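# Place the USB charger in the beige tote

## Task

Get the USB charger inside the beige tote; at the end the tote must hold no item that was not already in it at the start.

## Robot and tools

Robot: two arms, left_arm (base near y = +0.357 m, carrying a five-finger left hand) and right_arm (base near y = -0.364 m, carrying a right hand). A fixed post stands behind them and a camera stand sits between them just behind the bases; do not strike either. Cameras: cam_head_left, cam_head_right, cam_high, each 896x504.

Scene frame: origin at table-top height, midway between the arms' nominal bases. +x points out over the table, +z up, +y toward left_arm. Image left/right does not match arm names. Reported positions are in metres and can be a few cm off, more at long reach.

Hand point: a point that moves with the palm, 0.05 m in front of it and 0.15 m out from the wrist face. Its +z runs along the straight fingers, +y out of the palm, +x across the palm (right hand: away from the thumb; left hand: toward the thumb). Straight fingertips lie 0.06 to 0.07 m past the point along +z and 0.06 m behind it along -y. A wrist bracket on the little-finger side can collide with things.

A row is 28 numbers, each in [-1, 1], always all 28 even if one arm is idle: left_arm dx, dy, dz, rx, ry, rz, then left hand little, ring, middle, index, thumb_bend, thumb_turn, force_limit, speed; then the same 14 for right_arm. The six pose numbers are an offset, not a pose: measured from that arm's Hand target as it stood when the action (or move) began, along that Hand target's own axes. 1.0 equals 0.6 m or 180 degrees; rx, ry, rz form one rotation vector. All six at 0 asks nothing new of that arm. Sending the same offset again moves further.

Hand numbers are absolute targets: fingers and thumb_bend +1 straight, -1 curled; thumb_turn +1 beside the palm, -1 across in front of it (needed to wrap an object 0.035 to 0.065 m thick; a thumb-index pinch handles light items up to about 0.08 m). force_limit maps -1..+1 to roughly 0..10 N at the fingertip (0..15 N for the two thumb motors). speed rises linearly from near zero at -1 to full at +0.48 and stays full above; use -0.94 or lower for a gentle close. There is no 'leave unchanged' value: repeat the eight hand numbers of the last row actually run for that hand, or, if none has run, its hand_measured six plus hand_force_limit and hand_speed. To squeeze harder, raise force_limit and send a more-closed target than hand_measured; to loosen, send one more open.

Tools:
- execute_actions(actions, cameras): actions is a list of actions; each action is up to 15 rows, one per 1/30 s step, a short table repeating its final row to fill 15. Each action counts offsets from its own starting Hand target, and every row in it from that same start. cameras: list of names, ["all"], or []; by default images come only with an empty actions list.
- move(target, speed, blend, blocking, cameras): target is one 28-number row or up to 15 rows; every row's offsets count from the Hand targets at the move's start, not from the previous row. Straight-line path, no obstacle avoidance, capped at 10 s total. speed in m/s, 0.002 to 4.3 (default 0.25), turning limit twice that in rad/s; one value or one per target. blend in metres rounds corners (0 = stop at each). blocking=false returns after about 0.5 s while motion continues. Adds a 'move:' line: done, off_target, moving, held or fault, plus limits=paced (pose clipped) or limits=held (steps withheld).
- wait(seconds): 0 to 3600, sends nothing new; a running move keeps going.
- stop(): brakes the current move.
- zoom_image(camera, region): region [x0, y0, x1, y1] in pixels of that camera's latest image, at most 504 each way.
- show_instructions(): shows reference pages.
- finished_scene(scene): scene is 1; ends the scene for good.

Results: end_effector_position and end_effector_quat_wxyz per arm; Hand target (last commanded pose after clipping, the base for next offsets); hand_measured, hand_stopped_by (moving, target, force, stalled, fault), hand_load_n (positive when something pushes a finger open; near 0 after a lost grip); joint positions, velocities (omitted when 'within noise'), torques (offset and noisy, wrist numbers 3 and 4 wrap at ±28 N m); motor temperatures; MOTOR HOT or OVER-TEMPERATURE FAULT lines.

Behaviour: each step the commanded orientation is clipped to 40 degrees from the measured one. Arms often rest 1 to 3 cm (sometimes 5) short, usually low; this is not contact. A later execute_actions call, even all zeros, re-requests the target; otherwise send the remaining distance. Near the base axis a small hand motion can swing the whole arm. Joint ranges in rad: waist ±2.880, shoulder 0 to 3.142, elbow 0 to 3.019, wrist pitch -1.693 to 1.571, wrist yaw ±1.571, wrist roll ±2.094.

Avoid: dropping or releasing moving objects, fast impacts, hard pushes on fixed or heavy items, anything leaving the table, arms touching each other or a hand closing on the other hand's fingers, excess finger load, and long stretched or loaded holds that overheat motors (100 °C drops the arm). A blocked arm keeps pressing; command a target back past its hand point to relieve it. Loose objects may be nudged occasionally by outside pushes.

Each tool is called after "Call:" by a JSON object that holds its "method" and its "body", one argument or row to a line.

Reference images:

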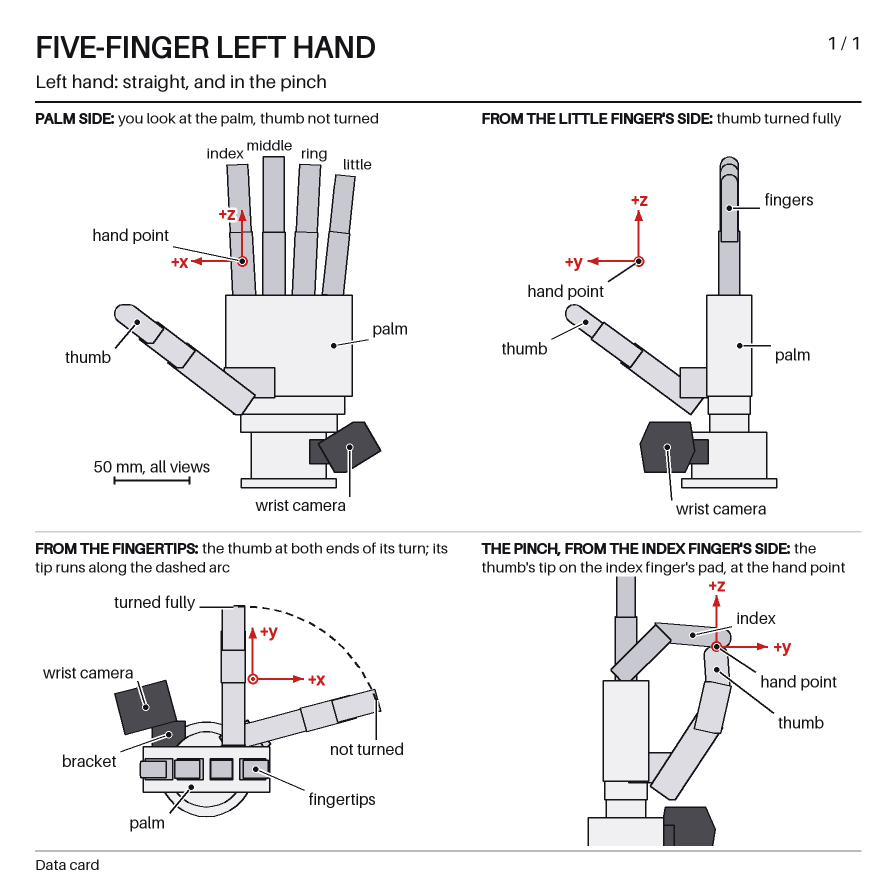

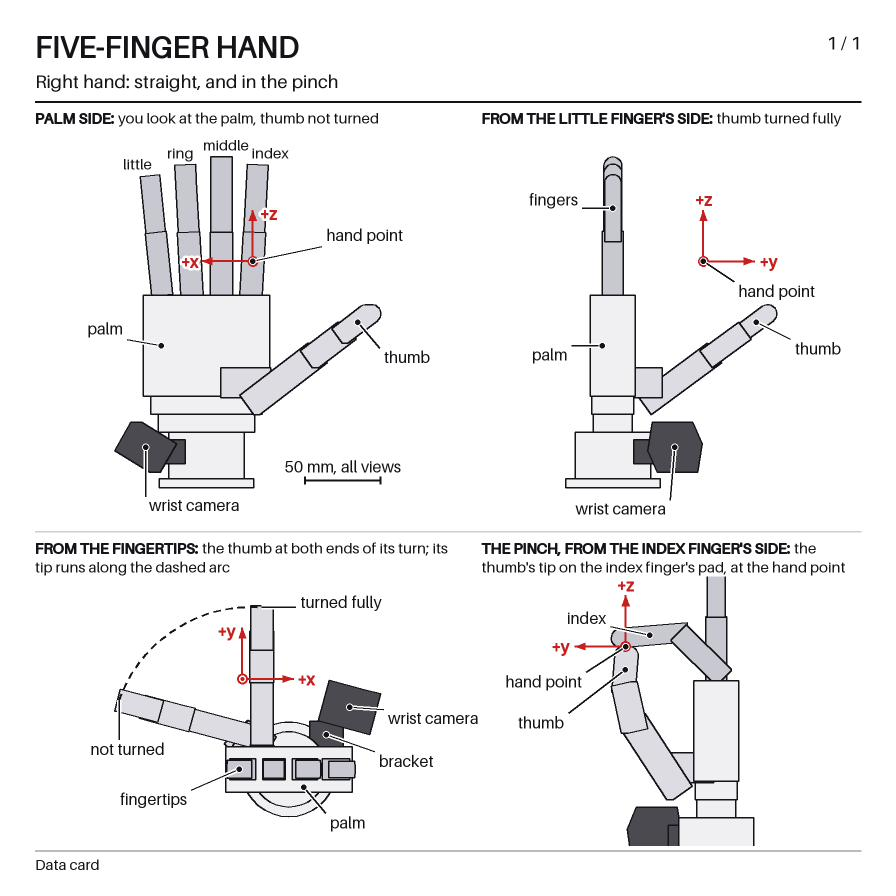

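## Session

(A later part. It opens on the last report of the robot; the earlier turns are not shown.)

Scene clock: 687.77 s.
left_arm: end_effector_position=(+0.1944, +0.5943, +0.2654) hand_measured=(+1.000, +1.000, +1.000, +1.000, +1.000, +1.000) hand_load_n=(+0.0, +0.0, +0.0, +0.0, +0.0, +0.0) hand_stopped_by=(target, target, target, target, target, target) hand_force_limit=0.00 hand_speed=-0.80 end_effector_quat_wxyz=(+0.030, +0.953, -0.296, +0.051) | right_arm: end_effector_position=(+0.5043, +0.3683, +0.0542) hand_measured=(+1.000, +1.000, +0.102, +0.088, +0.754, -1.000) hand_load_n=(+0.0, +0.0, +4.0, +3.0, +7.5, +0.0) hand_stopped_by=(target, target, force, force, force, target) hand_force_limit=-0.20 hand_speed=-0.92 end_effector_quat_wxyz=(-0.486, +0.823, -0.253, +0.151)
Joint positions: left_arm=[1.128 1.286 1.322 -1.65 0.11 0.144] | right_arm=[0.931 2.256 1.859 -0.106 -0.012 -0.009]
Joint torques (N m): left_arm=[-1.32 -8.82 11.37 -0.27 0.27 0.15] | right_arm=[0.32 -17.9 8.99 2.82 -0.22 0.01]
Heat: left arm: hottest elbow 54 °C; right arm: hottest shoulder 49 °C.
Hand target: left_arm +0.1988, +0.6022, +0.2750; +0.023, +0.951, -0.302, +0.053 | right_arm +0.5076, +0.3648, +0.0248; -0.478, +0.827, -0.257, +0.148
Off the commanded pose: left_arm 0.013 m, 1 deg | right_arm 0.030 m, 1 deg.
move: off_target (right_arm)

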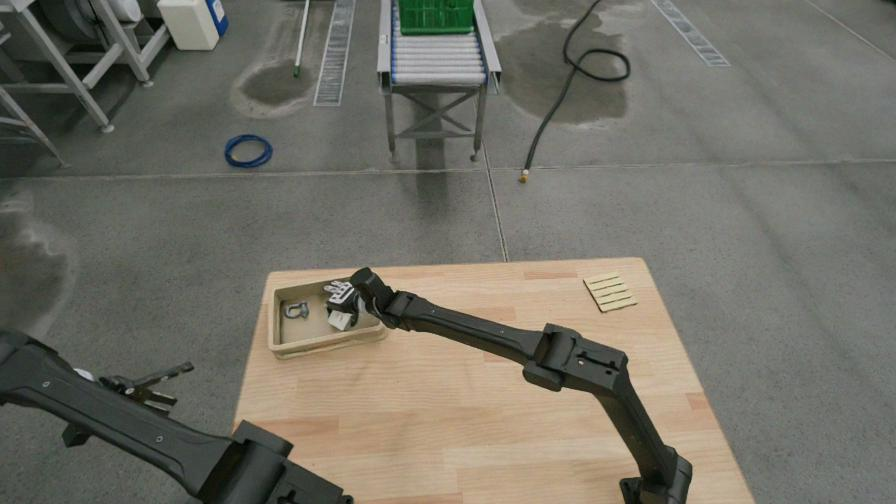

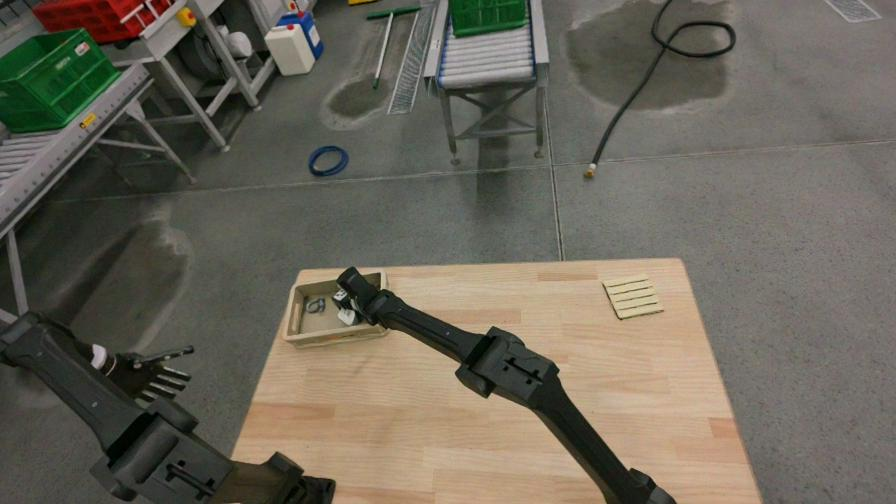

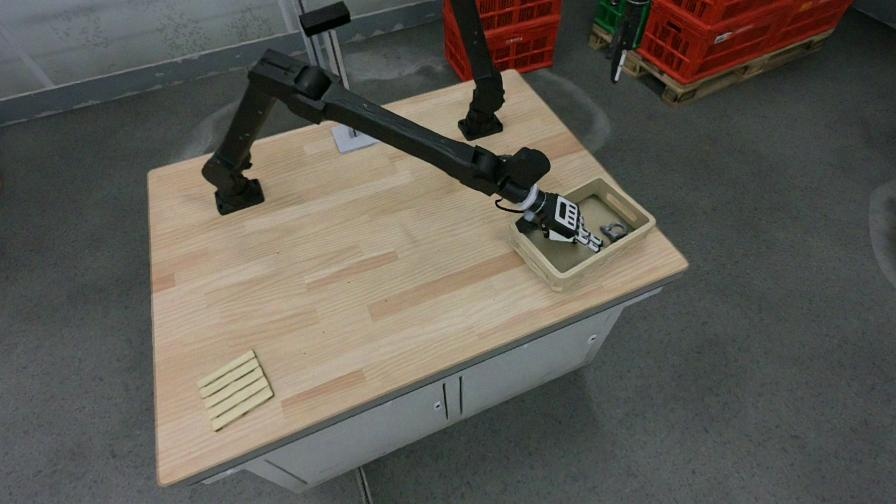

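Call:
{"method": "move", "body": {
  "target": [0,0,0,0,0,0,1,1,1,1,1,1,0,-0.8,0,-0.0144,-0.0083,0,0,0,1,1,-0.05,-0.05,0.15,-1,-0.2,-0.92],
  "speed": 0.03
}}

Call:
{"method": "move", "body": {
  "target": [0,0,0,0,0,0,1,1,1,1,1,1,0,-0.8,0,0,0,0,0,0,1,1,0.4,0.4,0.92,-1,-0.2,-0.92],
  "speed": 0.03,
  "cameras": ["all"]
}}

Call:
{"method": "zoom_image", "body": {
  "camera": "cam_high",
  "region": [495, 195, 585, 275]
}}

Call:
{"method": "zoom_image", "body": {
  "camera": "cam_head_left",
  "region": [310, 290, 400, 350]
}}

Scene clock: 703.03 s.
left_arm: end_effector_position=(+0.1944, +0.5943, +0.2654) hand_measured=(+1.000, +1.000, +1.000, +1.000, +1.000, +1.000) hand_load_n=(+0.0, +0.0, +0.0, +0.0, -0.5, +0.0) hand_stopped_by=(target, target, target, target, target, target) hand_force_limit=0.00 hand_speed=-0.80 end_effector_quat_wxyz=(+0.030, +0.953, -0.296, +0.051) | right_arm: end_effector_position=(+0.5043, +0.3683, +0.0542) hand_measured=(+1.000, +1.000, +0.102, +0.088, +0.754, -1.000) hand_load_n=(+0.0, +0.0, +4.0, +3.5, +8.0, +0.0) hand_stopped_by=(target, target, force, force, force, target) hand_force_limit=-0.20 hand_speed=-0.92 end_effector_quat_wxyz=(-0.486, +0.823, -0.253, +0.151)
Joint positions: left_arm=[1.128 1.286 1.322 -1.65 0.11 0.144] | right_arm=[0.931 2.256 1.859 -0.106 -0.012 -0.009]
Joint torques (N m): left_arm=[-1.44 -8.64 11.33 -0.31 0.27 0.15] | right_arm=[1.08 -18.9 9.74 1.96 -0.24 -0.01]
Heat: left arm: hottest elbow 54 °C; right arm: hottest shoulder 47 °C.
Hand target: left_arm +0.1988, +0.6022, +0.2750; +0.023, +0.951, -0.302, +0.053 | right_arm +0.5076, +0.3648, +0.0348; -0.478, +0.827, -0.257, +0.148
Off the commanded pose: left_arm 0.013 m, 1 deg | right_arm 0.020 m, 1 deg.
move: off_target (right_arm)

Scene clock: 704.73 s.
left_arm: end_effector_position=(+0.1944, +0.5943, +0.2654) hand_measured=(+1.000, +1.000, +1.000, +1.000, +1.000, +1.000) hand_load_n=(+0.0, +0.0, +0.0, +0.0, +0.0, +0.0) hand_stopped_by=(target, target, target, target, target, target) hand_force_limit=0.00 hand_speed=-0.80 end_effector_quat_wxyz=(+0.030, +0.953, -0.296, +0.051) | right_arm: end_effector_position=(+0.5042, +0.3684, +0.0542) hand_measured=(+1.000, +1.000, +0.400, +0.400, +0.920, -1.000) hand_load_n=(-0.5, +0.0, +0.0, +0.0, +0.0, +0.0) hand_stopped_by=(target, target, target, target, target, target) hand_force_limit=-0.20 hand_speed=-0.92 end_effector_quat_wxyz=(-0.486, +0.823, -0.252, +0.150)
Joint positions: left_arm=[1.128 1.286 1.322 -1.65 0.11 0.144] | right_arm=[0.931 2.256 1.859 -0.106 -0.012 -0.009]
Joint torques (N m): left_arm=[-1.32 -8.64 11.33 -0.28 0.27 0.15] | right_arm=[0.91 -19.43 9.69 2.02 -0.18 -0.04]
Heat: left arm: hottest elbow 54 °C; right arm: hottest shoulder 47 °C.
Hand target: left_arm +0.1988, +0.6022, +0.2750; +0.023, +0.951, -0.302, +0.053 | right_arm +0.5076, +0.3648, +0.0348; -0.478, +0.827, -0.257, +0.148
Off the commanded pose: left_arm 0.013 m, 1 deg | right_arm 0.020 m, 1 deg.
move: done

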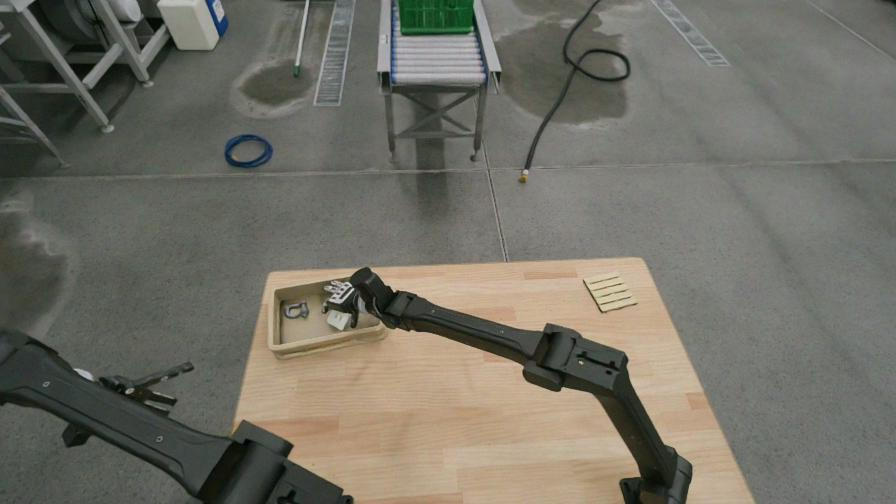

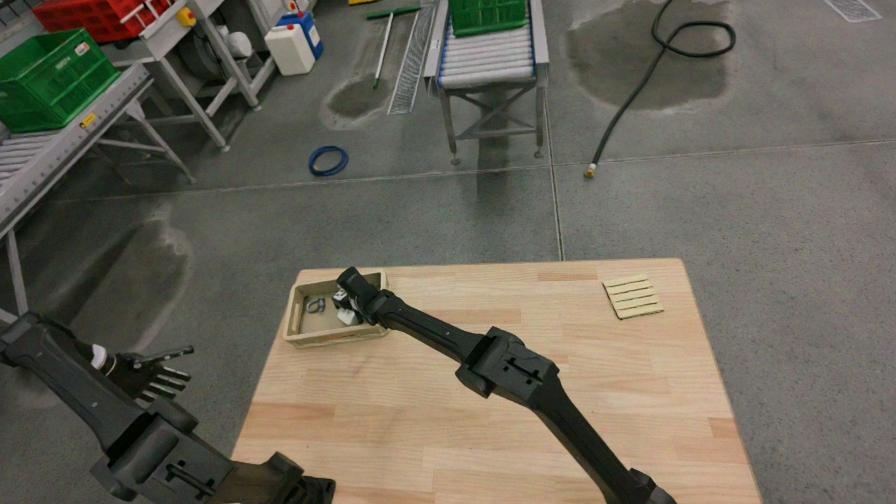

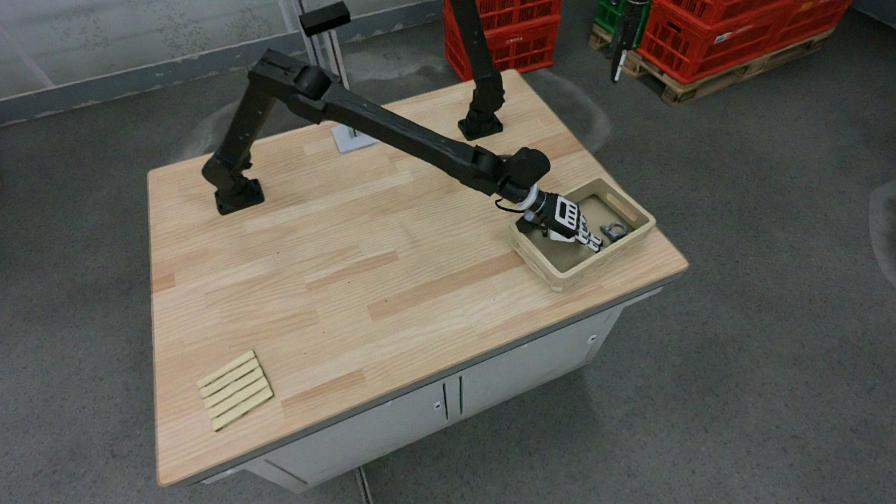

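Scaled by 5.600.

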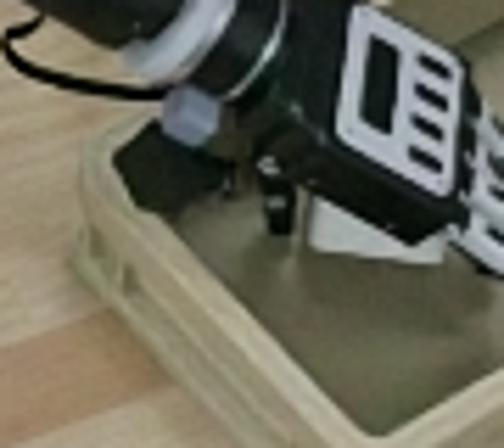

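Scaled by 5.600.

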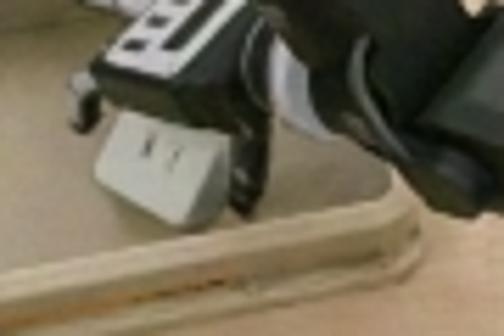

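Call:
{"method": "move", "body": {
  "target": [0,0,0,0,0,0,1,1,1,1,1,1,0,-0.8,0,0,0,0,0,0,1,1,0.7,0.7,0.95,-1,-0.2,-0.7]
}}

Call:
{"method": "move", "body": {
  "target": [0,0,0,0,0,0,1,1,1,1,1,1,0,-0.8,0,-0.0908,-0.0427,0,0,0,1,1,0.7,0.7,0.95,-1,-0.2,-0.7],
  "speed": 0.06,
  "cameras": ["all"]
}}

Call:
{"method": "zoom_image", "body": {
  "camera": "cam_head_left",
  "region": [310, 280, 400, 350]
}}

Scene clock: 714.90 s.
left_arm: end_effector_position=(+0.1944, +0.5943, +0.2654) hand_measured=(+1.000, +1.000, +1.000, +1.000, +1.000, +1.000) hand_load_n=(+0.0, +0.0, +0.0, +0.0, -0.5, +0.0) hand_stopped_by=(target, target, target, target, target, target) hand_force_limit=0.00 hand_speed=-0.80 end_effector_quat_wxyz=(+0.030, +0.953, -0.296, +0.051) | right_arm: end_effector_position=(+0.5042, +0.3684, +0.0542) hand_measured=(+1.000, +1.000, +0.700, +0.700, +0.950, -1.000) hand_load_n=(+0.0, +0.0, +0.0, +0.0, +0.0, +0.0) hand_stopped_by=(target, target, target, target, target, target) hand_force_limit=-0.20 hand_speed=-0.70 end_effector_quat_wxyz=(-0.486, +0.823, -0.252, +0.150)
Joint positions: left_arm=[1.128 1.286 1.322 -1.65 0.11 0.144] | right_arm=[0.931 2.256 1.859 -0.106 -0.012 -0.009]
Joint torques (N m): left_arm=[-1.44 -8.76 11.32 -0.31 0.26 0.14] | right_arm=[-0.03 -19.14 9.89 2.09 -0.16 0.01]
Heat: left arm: hottest elbow 54 °C; right arm: hottest elbow 47 °C.
Hand target: left_arm +0.1988, +0.6022, +0.2750; +0.023, +0.951, -0.302, +0.053 | right_arm +0.5076, +0.3648, +0.0348; -0.478, +0.827, -0.257, +0.148
Off the commanded pose: left_arm 0.013 m, 1 deg | right_arm 0.020 m, 1 deg.
move: done

Scene clock: 716.53 s.
left_arm: end_effector_position=(+0.1944, +0.5943, +0.2654) hand_measured=(+1.000, +1.000, +1.000, +1.000, +1.000, +1.000) hand_load_n=(+0.0, +0.0, +0.0, +0.0, +0.0, +0.0) hand_stopped_by=(target, target, target, target, target, target) hand_force_limit=0.00 hand_speed=-0.80 end_effector_quat_wxyz=(+0.030, +0.953, -0.296, +0.051) | right_arm: end_effector_position=(+0.4997, +0.3619, +0.0715) hand_measured=(+1.000, +1.000, +0.700, +0.700, +0.950, -1.000) hand_load_n=(-0.5, +0.0, +0.0, +0.0, +0.0, +0.0) hand_stopped_by=(target, target, target, target, target, target) hand_force_limit=-0.20 hand_speed=-0.70 end_effector_quat_wxyz=(-0.466, +0.835, -0.256, +0.144)
Joint positions: left_arm=[1.128 1.286 1.322 -1.65 0.11 0.144] | right_arm=[0.931 2.231 1.891 -0.213 -0.012 -0.009]
Joint torques (N m): left_arm=[-1.38 -8.7 11.34 -0.28 0.27 0.15] | right_arm=[-0.32 -21.07 13.75 1.17 -0.2 -0.03]
Heat: left arm: hottest elbow 54 °C; right arm: hottest elbow 47 °C.
Hand target: left_arm +0.1988, +0.6022, +0.2750; +0.023, +0.951, -0.302, +0.053 | right_arm +0.5105, +0.3688, +0.0948; -0.478, +0.827, -0.257, +0.148
Off the commanded pose: left_arm 0.013 m, 1 deg | right_arm 0.027 m, 2 deg.
move: off_target (right_arm)

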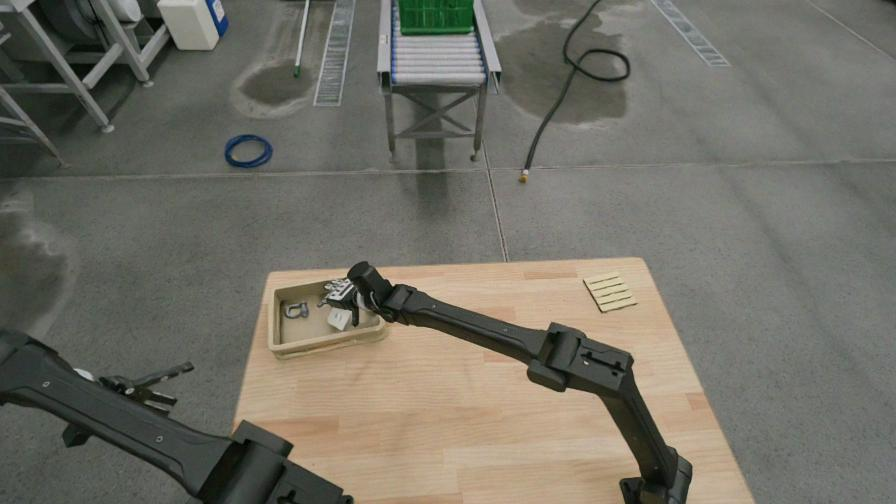

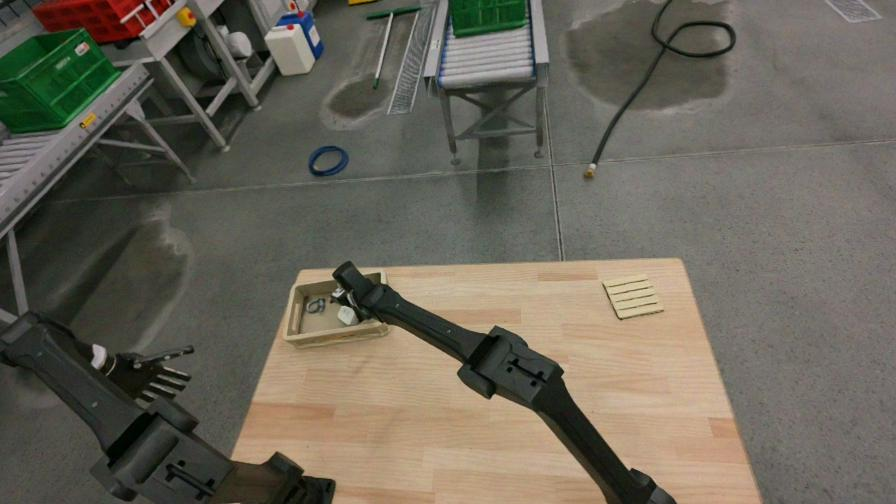

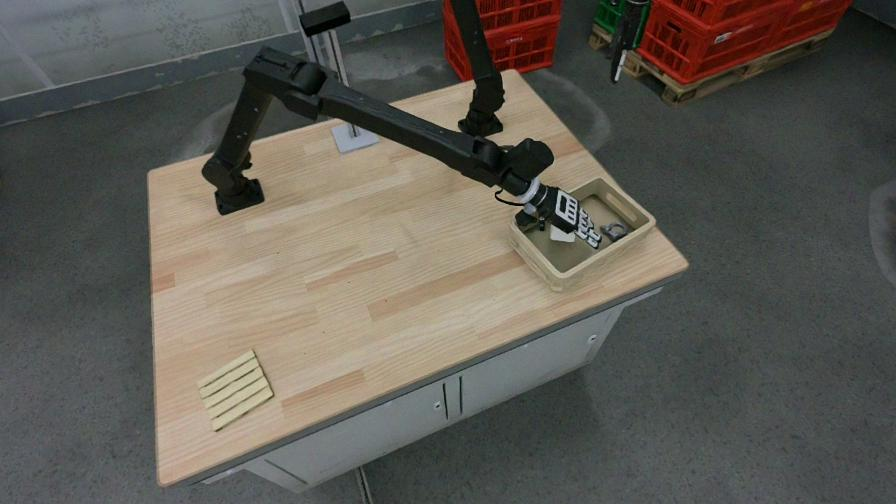

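Scaled by 5.600.

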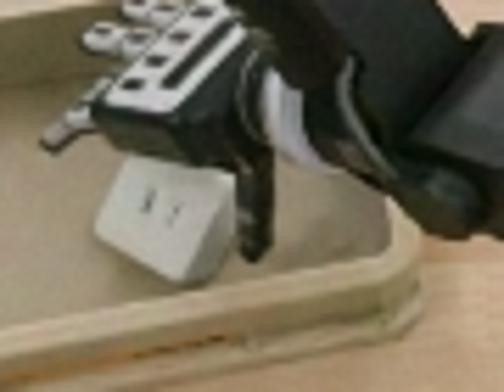

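Call:
{"method": "move", "body": {
  "target": [
    [0,0,0,0,0,0,1,1,1,1,1,1,0,-0.8,0,-0.2167,-0.125,0,0,0,1,1,0.7,0.7,0.95,-1,-0.2,-0.7],
    [0,0,0,0,0,0,1,1,1,1,1,1,0,-0.8,0.2008,0.0175,-0.5313,0,0,0,1,1,0.7,0.7,0.95,-1,-0.2,-0.7]
  ],
  "speed": [0.1,0.2],
  "blend": [0.02,0],
  "cameras": ["all"]
}}

Call:
{"method": "zoom_image", "body": {
  "camera": "cam_head_left",
  "region": [250, 260, 400, 365]
}}

Call:
{"method": "zoom_image", "body": {
  "camera": "cam_high",
  "region": [490, 160, 680, 300]
}}

Scene clock: 727.57 s.
left_arm: end_effector_position=(+0.1944, +0.5943, +0.2654) hand_measured=(+1.000, +1.000, +1.000, +1.000, +1.000, +1.000) hand_load_n=(+0.0, +0.0, +0.0, +0.0, +0.0, +0.0) hand_stopped_by=(target, target, target, target, target, target) hand_force_limit=0.00 hand_speed=-0.80 end_effector_quat_wxyz=(+0.030, +0.953, -0.296, +0.051) | right_arm: end_effector_position=(+0.4502, +0.0686, +0.2487) hand_measured=(+1.000, +1.000, +0.700, +0.700, +0.950, -1.000) hand_load_n=(+0.0, +0.0, +0.0, +0.0, +0.0, +0.0) hand_stopped_by=(target, target, target, target, target, target) hand_force_limit=-0.20 hand_speed=-0.70 end_effector_quat_wxyz=(-0.477, +0.826, -0.264, +0.144)
Joint positions: left_arm=[1.128 1.286 1.322 -1.65 0.11 0.144] | right_arm=[0.659 1.439 1.224 -0.331 -0.242 -0.129]
Joint torques (N m): left_arm=[-1.32 -8.76 11.36 -0.27 0.27 0.16] | right_arm=[1.03 -9.23 9.33 2.44 -0.32 -0.17]
Heat: left arm: hottest elbow 54 °C; right arm: hottest elbow 49 °C.
Hand target: left_arm +0.1988, +0.6022, +0.2750; +0.023, +0.951, -0.302, +0.053 | right_arm +0.4506, +0.0684, +0.2444; -0.478, +0.827, -0.257, +0.148
Off the commanded pose: left_arm 0.013 m, 1 deg | right_arm 0.004 m, 1 deg.
move: done

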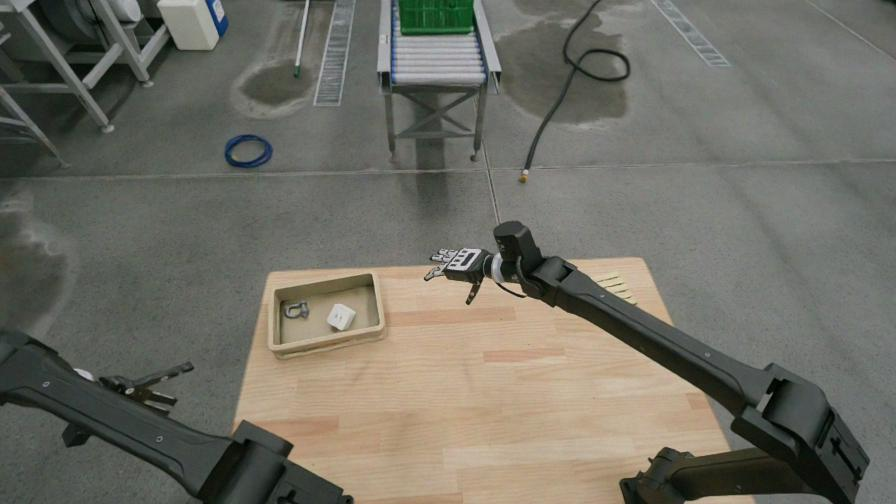

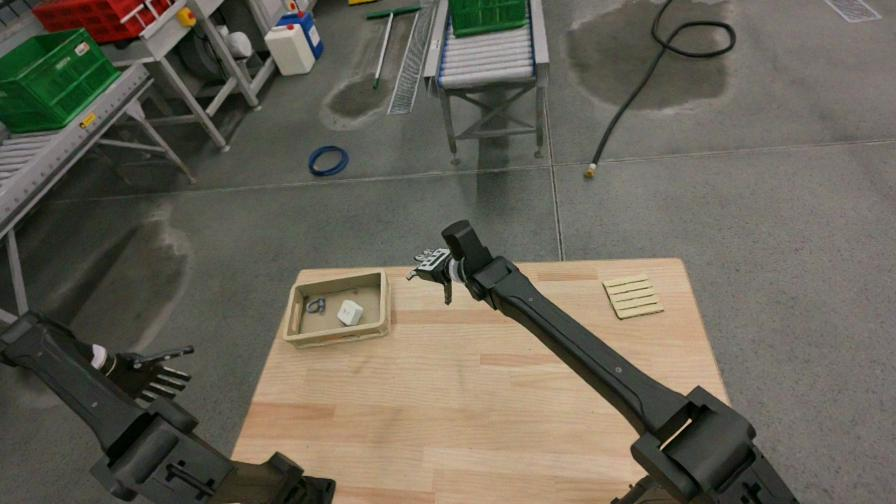

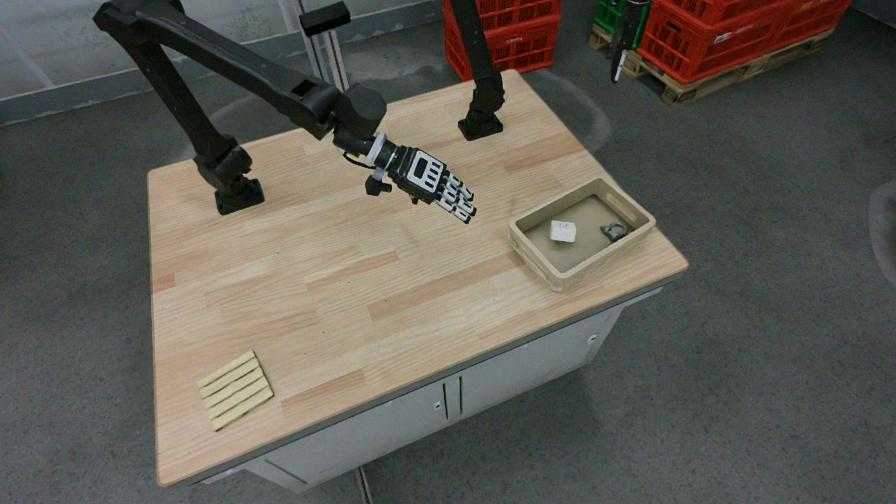

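Scaled by 3.360.

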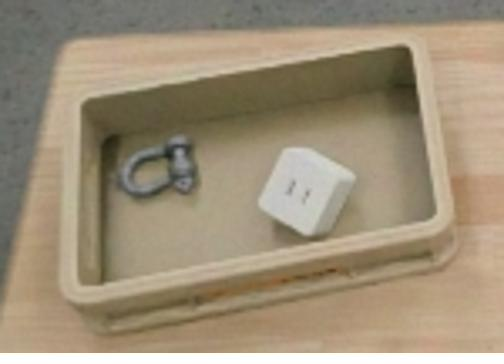

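Scaled by 2.653.

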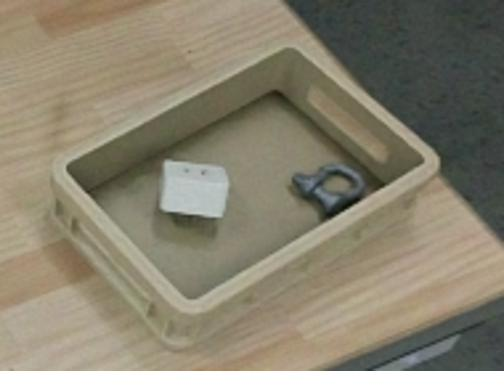

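The charger is lying in the tote beside the shackle that was already there, and the robot is clear of both.

Call:
{"method": "finished_scene", "body": {

}}

The scene is finished: the task was done.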